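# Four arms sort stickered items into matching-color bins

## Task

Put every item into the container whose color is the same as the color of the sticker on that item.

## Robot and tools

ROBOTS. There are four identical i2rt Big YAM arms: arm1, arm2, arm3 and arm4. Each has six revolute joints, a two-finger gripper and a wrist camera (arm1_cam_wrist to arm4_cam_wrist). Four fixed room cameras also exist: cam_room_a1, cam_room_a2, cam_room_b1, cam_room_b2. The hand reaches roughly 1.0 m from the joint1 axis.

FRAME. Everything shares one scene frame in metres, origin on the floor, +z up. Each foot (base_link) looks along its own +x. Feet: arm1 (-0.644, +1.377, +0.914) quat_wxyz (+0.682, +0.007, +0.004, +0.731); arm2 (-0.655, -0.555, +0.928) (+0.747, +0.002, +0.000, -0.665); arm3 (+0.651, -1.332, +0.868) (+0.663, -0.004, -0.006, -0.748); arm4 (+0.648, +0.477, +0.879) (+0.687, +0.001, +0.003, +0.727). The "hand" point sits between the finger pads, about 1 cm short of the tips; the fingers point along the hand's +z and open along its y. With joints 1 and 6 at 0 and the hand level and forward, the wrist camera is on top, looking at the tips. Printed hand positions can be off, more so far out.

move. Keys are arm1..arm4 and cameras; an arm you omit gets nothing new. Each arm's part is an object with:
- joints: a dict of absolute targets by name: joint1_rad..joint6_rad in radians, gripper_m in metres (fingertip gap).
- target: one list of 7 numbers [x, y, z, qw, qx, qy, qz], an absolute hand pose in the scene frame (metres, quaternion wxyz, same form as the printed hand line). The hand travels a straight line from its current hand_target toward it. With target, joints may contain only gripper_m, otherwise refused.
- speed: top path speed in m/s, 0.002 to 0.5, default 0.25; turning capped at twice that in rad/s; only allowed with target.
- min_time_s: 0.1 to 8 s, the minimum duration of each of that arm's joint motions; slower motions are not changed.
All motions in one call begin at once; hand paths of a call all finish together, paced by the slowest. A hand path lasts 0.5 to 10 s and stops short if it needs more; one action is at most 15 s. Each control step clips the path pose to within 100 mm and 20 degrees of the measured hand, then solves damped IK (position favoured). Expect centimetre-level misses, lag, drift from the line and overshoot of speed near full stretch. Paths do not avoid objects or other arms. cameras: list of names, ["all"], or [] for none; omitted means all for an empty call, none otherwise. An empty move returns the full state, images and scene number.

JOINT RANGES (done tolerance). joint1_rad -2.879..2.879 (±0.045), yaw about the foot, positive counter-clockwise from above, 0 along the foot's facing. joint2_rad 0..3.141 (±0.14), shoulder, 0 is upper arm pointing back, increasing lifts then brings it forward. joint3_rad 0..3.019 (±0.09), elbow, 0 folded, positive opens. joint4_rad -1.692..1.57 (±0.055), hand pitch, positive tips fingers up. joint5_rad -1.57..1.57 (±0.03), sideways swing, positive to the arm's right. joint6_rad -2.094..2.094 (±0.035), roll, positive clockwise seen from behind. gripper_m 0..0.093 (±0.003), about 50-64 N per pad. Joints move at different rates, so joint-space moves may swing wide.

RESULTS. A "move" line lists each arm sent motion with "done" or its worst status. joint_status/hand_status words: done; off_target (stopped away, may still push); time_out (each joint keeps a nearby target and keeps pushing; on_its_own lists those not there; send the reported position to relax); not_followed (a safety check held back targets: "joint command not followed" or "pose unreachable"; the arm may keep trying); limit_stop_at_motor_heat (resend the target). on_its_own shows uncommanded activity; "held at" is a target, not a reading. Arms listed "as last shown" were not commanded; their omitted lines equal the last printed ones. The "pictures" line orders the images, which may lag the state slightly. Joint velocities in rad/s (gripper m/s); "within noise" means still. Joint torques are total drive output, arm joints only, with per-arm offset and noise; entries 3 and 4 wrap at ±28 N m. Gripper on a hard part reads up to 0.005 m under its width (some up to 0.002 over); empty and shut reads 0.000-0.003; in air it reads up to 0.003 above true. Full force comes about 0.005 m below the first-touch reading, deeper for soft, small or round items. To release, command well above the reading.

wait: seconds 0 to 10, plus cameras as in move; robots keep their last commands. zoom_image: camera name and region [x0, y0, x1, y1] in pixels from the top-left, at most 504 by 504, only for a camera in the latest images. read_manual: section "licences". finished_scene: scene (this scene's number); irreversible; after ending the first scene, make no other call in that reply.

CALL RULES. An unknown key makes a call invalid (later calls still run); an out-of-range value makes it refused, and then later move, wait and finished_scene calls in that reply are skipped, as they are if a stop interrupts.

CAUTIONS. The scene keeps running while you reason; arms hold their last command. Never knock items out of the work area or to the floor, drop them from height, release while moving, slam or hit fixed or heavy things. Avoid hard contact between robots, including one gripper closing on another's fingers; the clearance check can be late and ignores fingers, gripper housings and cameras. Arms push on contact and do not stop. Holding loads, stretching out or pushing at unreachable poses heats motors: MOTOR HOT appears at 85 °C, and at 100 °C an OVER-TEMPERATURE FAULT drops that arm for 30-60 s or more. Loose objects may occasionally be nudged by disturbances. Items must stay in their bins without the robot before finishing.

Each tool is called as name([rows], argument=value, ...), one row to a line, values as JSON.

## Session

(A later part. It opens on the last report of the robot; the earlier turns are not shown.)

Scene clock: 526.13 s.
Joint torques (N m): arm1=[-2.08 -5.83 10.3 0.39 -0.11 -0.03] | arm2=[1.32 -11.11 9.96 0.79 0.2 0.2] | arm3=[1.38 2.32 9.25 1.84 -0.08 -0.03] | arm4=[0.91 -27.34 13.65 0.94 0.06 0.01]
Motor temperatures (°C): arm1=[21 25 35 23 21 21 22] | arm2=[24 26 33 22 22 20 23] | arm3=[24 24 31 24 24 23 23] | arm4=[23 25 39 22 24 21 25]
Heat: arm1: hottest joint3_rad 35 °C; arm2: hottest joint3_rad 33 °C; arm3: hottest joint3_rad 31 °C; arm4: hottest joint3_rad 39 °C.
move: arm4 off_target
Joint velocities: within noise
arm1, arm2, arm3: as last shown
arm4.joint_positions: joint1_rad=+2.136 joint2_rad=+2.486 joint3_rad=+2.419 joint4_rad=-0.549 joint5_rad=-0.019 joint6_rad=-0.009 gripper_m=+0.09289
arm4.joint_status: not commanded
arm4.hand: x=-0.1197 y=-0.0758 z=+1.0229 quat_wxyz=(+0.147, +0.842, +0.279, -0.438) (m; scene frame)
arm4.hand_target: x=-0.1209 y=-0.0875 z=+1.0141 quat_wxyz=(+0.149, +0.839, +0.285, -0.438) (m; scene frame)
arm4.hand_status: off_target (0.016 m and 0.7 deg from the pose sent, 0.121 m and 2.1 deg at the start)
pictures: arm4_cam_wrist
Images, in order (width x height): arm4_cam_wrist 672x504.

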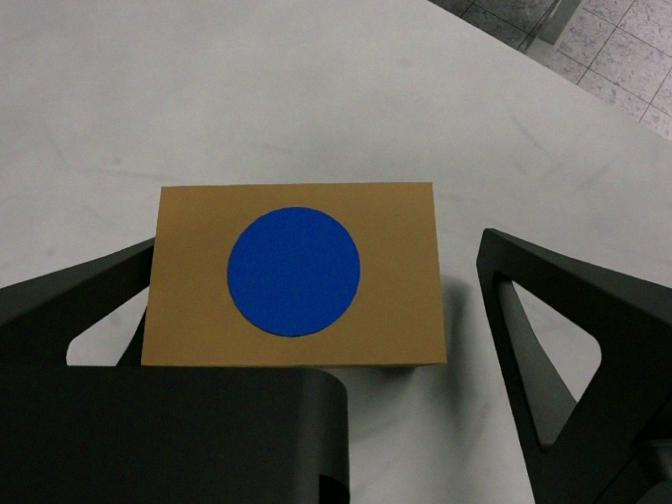

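move(arm4={"joints":{"gripper_m":0.058}}, cameras=["arm4_cam_wrist"])

Scene clock: 529.13 s.
Joint torques (N m): arm1=[-2.61 -6.42 10.51 0.36 -0.11 -0.07] | arm2=[1.26 -10.99 9.96 0.81 0.2 0.2] | arm3=[1.32 2.2 9.22 1.81 -0.08 -0.01] | arm4=[1.38 -27.28 13.63 0.88 0.06 -0.02]
Motor temperatures (°C): arm1=[21 25 35 23 21 21 22] | arm2=[24 26 33 22 22 20 23] | arm3=[24 24 31 24 24 23 23] | arm4=[23 26 40 22 24 21 25]
Heat: arm1: hottest joint3_rad 35 °C; arm2: hottest joint3_rad 33 °C; arm3: hottest joint3_rad 31 °C; arm4: hottest joint3_rad 40 °C.
move: arm4 off_target
Joint velocities: within noise
arm1, arm2, arm3: as last shown
arm4.joint_positions: joint1_rad=+2.137 joint2_rad=+2.486 joint3_rad=+2.419 joint4_rad=-0.550 joint5_rad=-0.019 joint6_rad=-0.009 gripper_m=+0.06951
arm4.joint_status: gripper_m off_target (ended at +0.06954, target +0.05800)
arm4.hand: x=-0.1190 y=-0.0767 z=+1.0228 quat_wxyz=(+0.147, +0.842, +0.280, -0.438) (m; scene frame)
arm4.hand_target: x=-0.1207 y=-0.0877 z=+1.0140 quat_wxyz=(+0.149, +0.839, +0.285, -0.438) (m; scene frame)
arm4.hand_status: not commanded
pictures: arm4_cam_wrist
Images, in order (width x height): arm4_cam_wrist 672x504.

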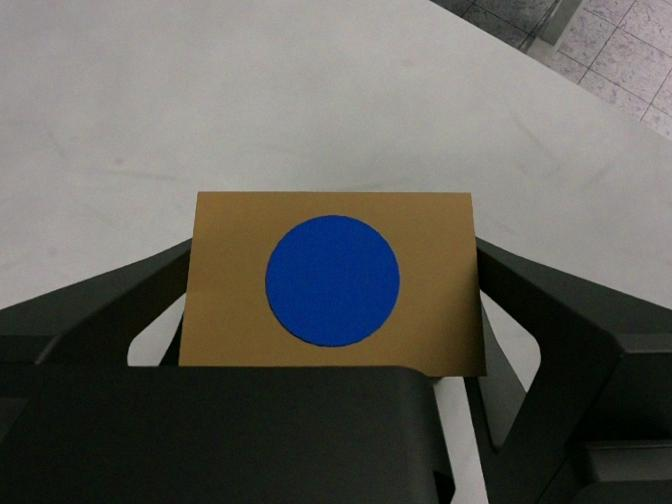

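move(arm4={"target":[0.185,0.138,1.12,-0.1484,-0.8399,-0.2851,0.4372],"speed":0.2}, cameras=[])

move(arm4={"joints":{"joint1_rad":2.13,"joint2_rad":0.94,"joint3_rad":0.86,"joint4_rad":-1.0,"joint5_rad":0,"joint6_rad":0},"min_time_s":1.8}, cameras=[])

move(arm4={"joints":{"joint1_rad":-1.77},"min_time_s":3}, cameras=[])

move(arm4={"joints":{"joint2_rad":1.438,"joint3_rad":0.74,"joint4_rad":-0.15},"min_time_s":2}, cameras=["arm4_cam_wrist"])

Scene clock: 544.27 s.
Joint torques (N m): arm1=[-2.14 -5.89 10.61 0.36 -0.08 -0.09] | arm2=[1.26 -11.05 9.94 0.84 0.19 0.21] | arm3=[1.26 2.37 9.22 1.84 -0.07 0] | arm4=[1.08 -12.69 9.11 0.87 -0.03 0.02]
Motor temperatures (°C): arm1=[21 25 35 23 21 21 22] | arm2=[23 26 33 22 22 20 23] | arm3=[24 24 31 24 24 23 23] | arm4=[23 29 43 22 24 21 26]
Heat: arm1: hottest joint3_rad 35 °C; arm2: hottest joint3_rad 33 °C; arm3: hottest joint3_rad 31 °C; arm4: hottest joint3_rad 43 °C.
move: arm4 done
Joint velocities: within noise
arm1.joint_positions: joint1_rad=-2.440 joint2_rad=+1.221 joint3_rad=+0.908 joint4_rad=-1.090 joint5_rad=-0.047 joint6_rad=-0.237 gripper_m=+0.08996
arm1.joint_status: not commanded
arm1.hand: x=-0.3846 y=+1.1234 z=+1.0572 quat_wxyz=(-0.077, -0.275, -0.958, +0.022) (m; scene frame)
arm1.hand_target: x=-0.3870 y=+1.1220 z=+1.0599 quat_wxyz=(-0.077, -0.275, -0.958, +0.022) (m; scene frame)
arm1.hand_status: not commanded
arm2: as last shown
arm3.joint_positions: joint1_rad=+0.075 joint2_rad=+0.603 joint3_rad=+1.391 joint4_rad=-1.324 joint5_rad=-0.185 joint6_rad=-0.597 gripper_m=+0.09396
arm3.joint_status: not commanded
arm3.hand: x=+0.6714 y=-1.5539 z=+1.4174 quat_wxyz=(-0.295, -0.381, -0.775, +0.409) (m; scene frame)
arm3.hand_target: x=+0.6715 y=-1.5515 z=+1.4286 quat_wxyz=(-0.300, -0.376, -0.770, +0.420) (m; scene frame)
arm3.hand_status: not commanded
arm4.joint_positions: joint1_rad=+2.137 joint2_rad=+1.376 joint3_rad=+1.018 joint4_rad=-0.248 joint5_rad=-0.020 joint6_rad=-0.011 gripper_m=+0.06951
arm4.joint_status: not commanded
arm4.hand: x=+0.1821 y=+0.1394 z=+1.1228 quat_wxyz=(+0.149, +0.839, +0.280, -0.442) (m; scene frame)
arm4.hand_target: x=+0.1851 y=+0.1380 z=+1.1200 quat_wxyz=(+0.148, +0.840, +0.285, -0.437) (m; scene frame)
arm4.hand_status: done (0.004 m and 0.9 deg from the pose sent, 0.385 m and 0.7 deg at the start)
pictures: none
No camera images: "cameras" was empty.

Scene clock: 546.43 s.
Joint torques (N m): arm1=[-2.26 -6.07 10.69 0.1 -0.08 -0.03] | arm2=[1.38 -10.99 9.99 0.81 0.2 0.21] | arm3=[1.26 2.32 9.2 1.84 -0.09 -0.01] | arm4=[0.21 -6.3 9.06 0.51 0.23 0.13]
Motor temperatures (°C): arm1=[21 25 35 23 21 21 22] | arm2=[23 26 33 22 22 20 23] | arm3=[24 24 31 24 24 23 23] | arm4=[23 28 42 22 24 21 26]
Heat: arm1: hottest joint3_rad 35 °C; arm2: hottest joint3_rad 33 °C; arm3: hottest joint3_rad 31 °C; arm4: hottest joint3_rad 42 °C.
move: arm4 done
Joint velocities: within noise
arm1, arm3: as last shown
arm2.joint_positions: joint1_rad=+2.278 joint2_rad=+1.270 joint3_rad=+1.015 joint4_rad=-1.036 joint5_rad=+0.049 joint6_rad=+0.179 gripper_m=+0.09292
arm2.joint_status: not commanded
arm2.hand: x=-0.3685 y=-0.2590 z=+1.1077 quat_wxyz=(-0.136, +0.310, -0.940, -0.047) (m; scene frame)
arm2.hand_target: x=-0.3759 y=-0.2630 z=+1.1001 quat_wxyz=(-0.124, +0.308, -0.942, -0.040) (m; scene frame)
arm2.hand_status: not commanded
arm4.joint_positions: joint1_rad=+2.137 joint2_rad=+0.948 joint3_rad=+0.863 joint4_rad=-0.990 joint5_rad=-0.004 joint6_rad=-0.011 gripper_m=+0.06951
arm4.joint_status: all done
arm4.hand: x=+0.3609 y=+0.2712 z=+1.1085 quat_wxyz=(+0.077, +0.920, +0.302, -0.236) (m; scene frame)
arm4.hand_target: x=+0.3621 y=+0.2758 z=+1.1085 quat_wxyz=(+0.075, +0.924, +0.294, -0.234) (m; scene frame)
arm4.hand_status: not commanded
pictures: none
No camera images: "cameras" was empty.

Scene clock: 549.77 s.
Joint torques (N m): arm1=[-2.32 -6.24 10.48 0.34 -0.12 -0.04] | arm2=[1.32 -10.93 9.96 0.81 0.2 0.2] | arm3=[1.32 2.14 9.18 1.85 -0.08 -0.01] | arm4=[0.56 -6.36 9.07 0.46 0.09 0.16]
Motor temperatures (°C): arm1=[21 25 35 23 21 21 22] | arm2=[23 26 33 22 22 20 23] | arm3=[24 24 31 24 24 23 23] | arm4=[23 28 41 22 24 21 26]
Heat: arm1: hottest joint3_rad 35 °C; arm2: hottest joint3_rad 33 °C; arm3: hottest joint3_rad 31 °C; arm4: hottest joint3_rad 41 °C.
move: arm4 done
Joint velocities: within noise
arm1, arm2, arm3: as last shown
arm4.joint_positions: joint1_rad=-1.769 joint2_rad=+0.948 joint3_rad=+0.863 joint4_rad=-0.990 joint5_rad=+0.000 joint6_rad=-0.011 gripper_m=+0.06953
arm4.joint_status: all done
arm4.hand: x=+1.0000 y=+0.4276 z=+1.1049 quat_wxyz=(-0.243, -0.063, -0.968, +0.020) (m; scene frame)
arm4.hand_target: x=+0.9963 y=+0.4276 z=+1.1049 quat_wxyz=(-0.240, -0.069, -0.968, +0.019) (m; scene frame)
arm4.hand_status: not commanded
pictures: none
No camera images: "cameras" was empty.

Scene clock: 552.23 s.
Joint torques (N m): arm1=[-2.43 -6.01 10.54 0.46 -0.07 -0.07] | arm2=[1.26 -10.99 9.98 0.79 0.2 0.21] | arm3=[1.26 2.14 9.21 1.81 -0.09 -0.01] | arm4=[0.91 -10.52 7.46 1.69 0.11 0.13]
Motor temperatures (°C): arm1=[21 25 35 23 21 21 22] | arm2=[23 26 33 22 22 20 23] | arm3=[24 24 31 24 24 23 23] | arm4=[23 28 41 22 24 21 26]
Heat: arm1: hottest joint3_rad 35 °C; arm2: hottest joint3_rad 33 °C; arm3: hottest joint3_rad 31 °C; arm4: hottest joint3_rad 41 °C.
move: arm4 done
Joint velocities: within noise
arm1, arm2, arm3: as last shown
arm4.joint_positions: joint1_rad=-1.769 joint2_rad=+1.425 joint3_rad=+0.740 joint4_rad=-0.169 joint5_rad=+0.000 joint6_rad=-0.011 gripper_m=+0.06953
arm4.joint_status: all done
arm4.hand: x=+1.1362 y=+0.4076 z=+0.9635 quat_wxyz=(-0.348, -0.061, -0.935, +0.028) (m; scene frame)
arm4.hand_target: x=+1.1387 y=+0.4065 z=+0.9602 quat_wxyz=(-0.350, -0.066, -0.934, +0.027) (m; scene frame)
arm4.hand_status: not commanded
pictures: arm4_cam_wrist
Images, in order (width x height): arm4_cam_wrist 672x504.

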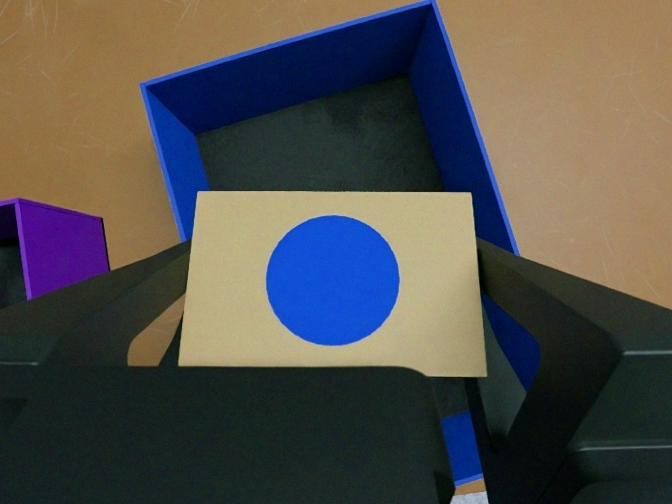

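move(arm4={"target":[1.137,0.431,0.79,0.3417,-0.0410,0.9388,0.0149],"speed":0.15}, cameras=["arm4_cam_wrist"])

Scene clock: 563.40 s.
Joint torques (N m): arm1=[-2.84 -6.01 10.54 0.39 -0.07 -0.05] | arm2=[1.26 -11.05 9.91 0.83 0.19 0.21] | arm3=[1.26 2.26 9.2 1.81 -0.07 -0.01] | arm4=[0.62 -13.45 4 1.58 -0.11 -0.09]
Motor temperatures (°C): arm1=[21 25 35 23 21 21 22] | arm2=[23 26 33 22 22 20 23] | arm3=[24 24 31 24 24 23 23] | arm4=[23 27 39 22 24 21 26]
Heat: arm1: hottest joint3_rad 35 °C; arm2: hottest joint3_rad 33 °C; arm3: hottest joint3_rad 31 °C; arm4: hottest joint3_rad 39 °C.
move: arm4 done
Joint velocities: within noise
arm1, arm2, arm3: as last shown
arm4.joint_positions: joint1_rad=-1.770 joint2_rad=+1.897 joint3_rad=+0.662 joint4_rad=+0.344 joint5_rad=-0.149 joint6_rad=-0.164 gripper_m=+0.06953
arm4.joint_status: not commanded
arm4.hand: x=+1.1343 y=+0.4325 z=+0.7925 quat_wxyz=(-0.337, +0.035, -0.941, -0.017) (m; scene frame)
arm4.hand_target: x=+1.1369 y=+0.4311 z=+0.7900 quat_wxyz=(-0.341, +0.041, -0.939, -0.015) (m; scene frame)
arm4.hand_status: done (0.004 m and 0.9 deg from the pose sent, 0.175 m and 12.7 deg at the start)
pictures: arm4_cam_wrist
Images, in order (width x height): arm4_cam_wrist 672x504.

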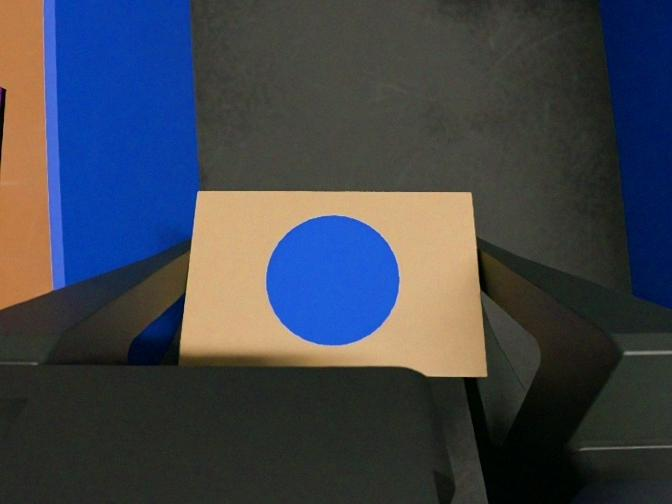

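move(arm4={"target":[1.155,0.408,0.748,0.3417,-0.0410,0.9388,0.0149],"speed":0.1}, cameras=["arm4_cam_wrist"])

Scene clock: 567.60 s.
Joint torques (N m): arm1=[-1.9 -5.66 10.54 0.32 -0.05 -0.03] | arm2=[1.32 -10.93 9.98 0.8 0.19 0.21] | arm3=[1.32 2.26 9.18 1.89 -0.08 -0.02] | arm4=[0.15 -14.15 4.52 1.65 -0.13 -0.07]
Motor temperatures (°C): arm1=[21 25 35 23 21 21 22] | arm2=[23 26 33 22 22 20 23] | arm3=[24 24 31 24 24 23 23] | arm4=[23 27 38 22 24 21 26]
Heat: arm1: hottest joint3_rad 35 °C; arm2: hottest joint3_rad 33 °C; arm3: hottest joint3_rad 31 °C; arm4: hottest joint3_rad 38 °C.
move: arm4 off_target
Joint velocities: within noise
arm1, arm2, arm3: as last shown
arm4.joint_positions: joint1_rad=-1.817 joint2_rad=+2.047 joint3_rad=+0.724 joint4_rad=+0.412 joint5_rad=-0.181 joint6_rad=-0.202 gripper_m=+0.06953
arm4.joint_status: not commanded
arm4.hand: x=+1.1439 y=+0.4126 z=+0.7489 quat_wxyz=(-0.331, +0.036, -0.943, -0.019) (m; scene frame)
arm4.hand_target: x=+1.1547 y=+0.4080 z=+0.7482 quat_wxyz=(-0.342, +0.041, -0.939, -0.015) (m; scene frame)
arm4.hand_status: off_target (0.012 m and 1.5 deg from the pose sent, 0.055 m and 0.9 deg at the start)
pictures: arm4_cam_wrist
Images, in order (width x height): arm4_cam_wrist 672x504.

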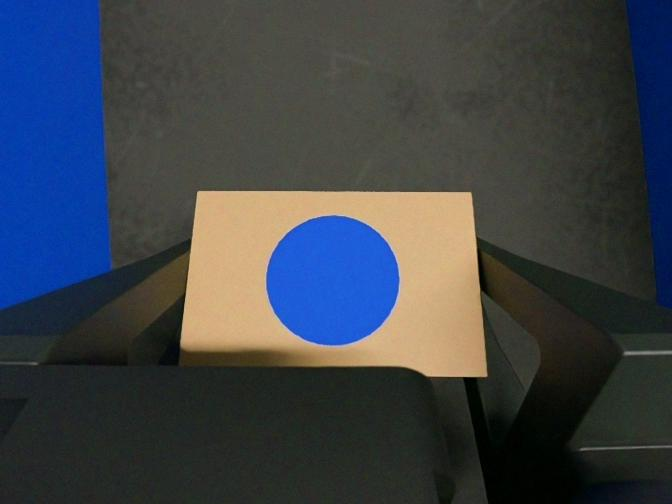

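move(arm4={"target":[1.152,0.408,0.736,0.3417,-0.0410,0.9388,0.0149],"speed":0.06}, cameras=["arm4_cam_wrist"])

move(arm4={"joints":{"gripper_m":0.093}}, cameras=["arm4_cam_wrist"])

Scene clock: 571.77 s.
Joint torques (N m): arm1=[-2.32 -6.18 10.69 0.36 -0.1 -0.09] | arm2=[1.32 -11.11 9.95 0.8 0.19 0.21] | arm3=[1.32 2.26 9.21 1.88 -0.07 -0.01] | arm4=[0.15 -12.81 4.3 1.57 -0.13 -0.08]
Motor temperatures (°C): arm1=[21 25 35 23 21 21 22] | arm2=[23 26 33 22 22 20 23] | arm3=[24 24 31 24 24 23 23] | arm4=[23 27 37 22 24 21 26]
Heat: arm1: hottest joint3_rad 35 °C; arm2: hottest joint3_rad 33 °C; arm3: hottest joint3_rad 31 °C; arm4: hottest joint3_rad 37 °C.
move: arm4 off_target
Joint velocities: within noise
arm1, arm2, arm3: as last shown
arm4.joint_positions: joint1_rad=-1.817 joint2_rad=+2.068 joint3_rad=+0.726 joint4_rad=+0.454 joint5_rad=-0.181 joint6_rad=-0.207 gripper_m=+0.06953
arm4.joint_status: not commanded
arm4.hand: x=+1.1476 y=+0.4121 z=+0.7458 quat_wxyz=(-0.342, +0.039, -0.939, -0.016) (m; scene frame)
arm4.hand_target: x=+1.1516 y=+0.4080 z=+0.7363 quat_wxyz=(-0.342, +0.041, -0.939, -0.015) (m; scene frame)
arm4.hand_status: off_target (0.012 m and 0.3 deg from the pose sent, 0.016 m and 1.5 deg at the start)
pictures: arm4_cam_wrist
Images, in order (width x height): arm4_cam_wrist 672x504.

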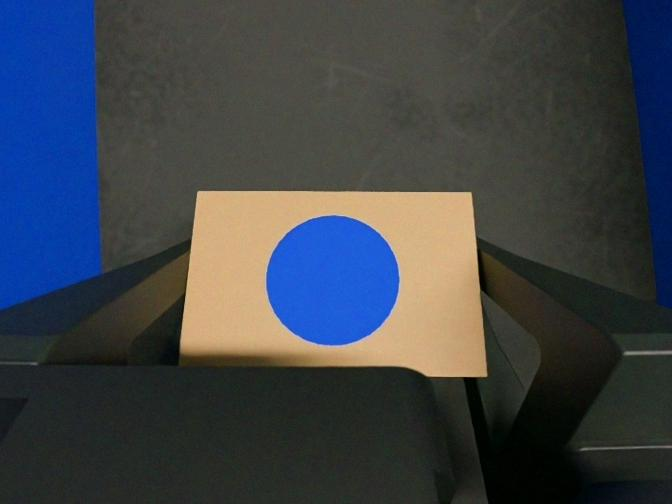

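Scene clock: 572.30 s.
Joint torques (N m): arm1=[-2.2 -5.89 10.29 0.36 -0.07 -0.06] | arm2=[1.26 -11.05 9.96 0.84 0.2 0.21] | arm3=[1.38 2.37 9.24 1.85 -0.08 -0.02] | arm4=[0.15 -14.04 4.1 1.52 -0.12 -0.06]
Motor temperatures (°C): arm1=[21 25 35 23 21 21 22] | arm2=[23 26 33 22 22 20 23] | arm3=[24 24 31 24 24 23 23] | arm4=[23 27 37 22 24 21 26]
Heat: arm1: hottest joint3_rad 35 °C; arm2: hottest joint3_rad 33 °C; arm3: hottest joint3_rad 31 °C; arm4: hottest joint3_rad 37 °C.
move: arm4 done
Joint velocities: within noise
arm1, arm2, arm3: as last shown
arm4.joint_positions: joint1_rad=-1.817 joint2_rad=+2.074 joint3_rad=+0.726 joint4_rad=+0.454 joint5_rad=-0.181 joint6_rad=-0.207 gripper_m=+0.09291
arm4.joint_status: all done
arm4.hand: x=+1.1458 y=+0.4124 z=+0.7425 quat_wxyz=(-0.339, +0.039, -0.940, -0.017) (m; scene frame)
arm4.hand_target: x=+1.1516 y=+0.4080 z=+0.7363 quat_wxyz=(-0.342, +0.041, -0.939, -0.015) (m; scene frame)
arm4.hand_status: not commanded
pictures: arm4_cam_wrist
Images, in order (width x height): arm4_cam_wrist 672x504.

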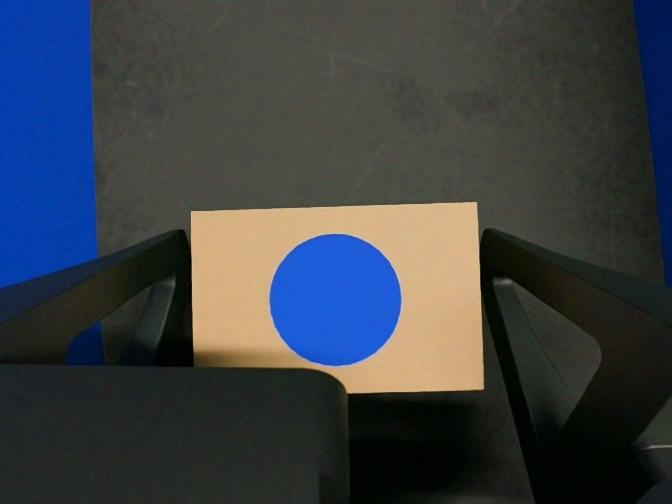

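move(arm4={"target":[1.10,0.408,0.96,0.3417,-0.0410,0.9388,0.0149],"speed":0.2}, cameras=["arm4_cam_wrist","cam_room_a2"])

Scene clock: 578.20 s.
Joint torques (N m): arm1=[-2.96 -6.36 10.61 0.34 -0.15 -0.1] | arm2=[1.44 -11.11 9.95 0.79 0.21 0.2] | arm3=[1.08 2.26 9.25 1.85 -0.08 -0.01] | arm4=[0.26 -10.17 8.96 0.64 -0.14 -0.09]
Motor temperatures (°C): arm1=[21 25 35 23 21 21 22] | arm2=[23 26 33 22 22 20 23] | arm3=[24 24 31 24 24 23 23] | arm4=[22 26 36 22 24 21 26]
Heat: arm1: hottest joint3_rad 35 °C; arm2: hottest joint3_rad 33 °C; arm3: hottest joint3_rad 31 °C; arm4: hottest joint3_rad 36 °C.
move: arm4 done
Joint velocities: within noise
arm1.joint_positions: joint1_rad=-2.440 joint2_rad=+1.221 joint3_rad=+0.908 joint4_rad=-1.090 joint5_rad=-0.047 joint6_rad=-0.237 gripper_m=+0.08996
arm1.joint_status: not commanded
arm1.hand: x=-0.3846 y=+1.1234 z=+1.0572 quat_wxyz=(-0.077, -0.275, -0.958, +0.022) (m; scene frame)
arm1.hand_target: x=-0.3870 y=+1.1220 z=+1.0599 quat_wxyz=(-0.077, -0.275, -0.958, +0.022) (m; scene frame)
arm1.hand_status: not commanded
arm2: as last shown
arm3.joint_positions: joint1_rad=+0.075 joint2_rad=+0.603 joint3_rad=+1.391 joint4_rad=-1.324 joint5_rad=-0.185 joint6_rad=-0.597 gripper_m=+0.09396
arm3.joint_status: not commanded
arm3.hand: x=+0.6714 y=-1.5539 z=+1.4174 quat_wxyz=(-0.295, -0.381, -0.775, +0.409) (m; scene frame)
arm3.hand_target: x=+0.6715 y=-1.5515 z=+1.4286 quat_wxyz=(-0.300, -0.376, -0.770, +0.420) (m; scene frame)
arm3.hand_status: not commanded
arm4.joint_positions: joint1_rad=-1.848 joint2_rad=+1.349 joint3_rad=+0.646 joint4_rad=-0.196 joint5_rad=-0.202 joint6_rad=-0.229 gripper_m=+0.09291
arm4.joint_status: not commanded
arm4.hand: x=+1.0933 y=+0.4131 z=+0.9539 quat_wxyz=(-0.339, +0.038, -0.940, -0.018) (m; scene frame)
arm4.hand_target: x=+1.0998 y=+0.4081 z=+0.9601 quat_wxyz=(-0.342, +0.041, -0.939, -0.015) (m; scene frame)
arm4.hand_status: done (0.010 m and 0.6 deg from the pose sent, 0.222 m and 0.5 deg at the start)
pictures: arm4_cam_wrist, cam_room_a2
Images, in order (width x height): arm4_cam_wrist 672x504, cam_room_a2 672x504.

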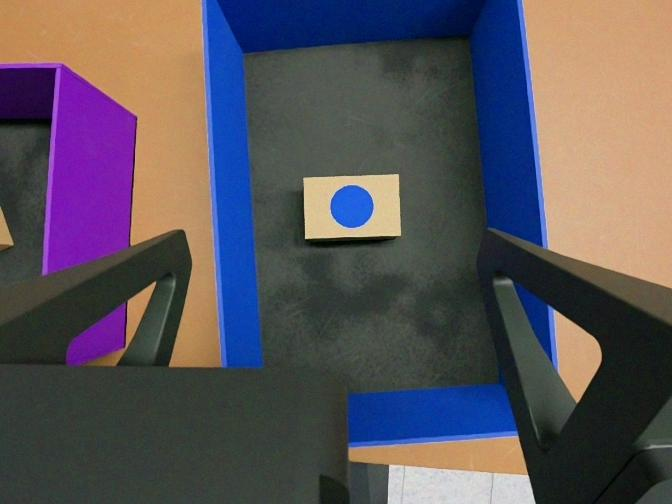

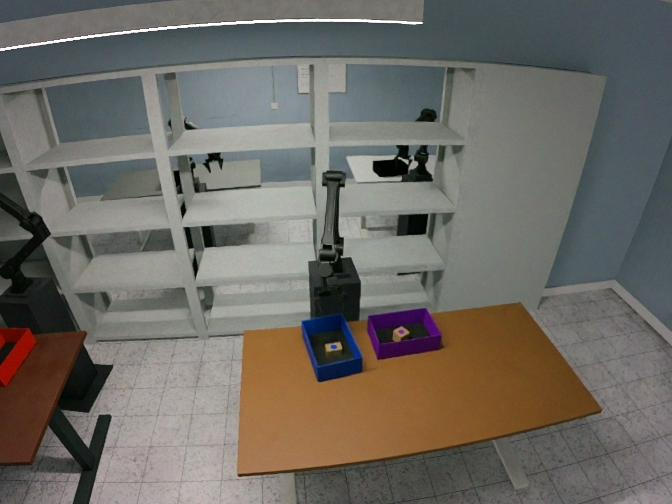

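finished_scene(scene=1)

The scene is finished: the task was done.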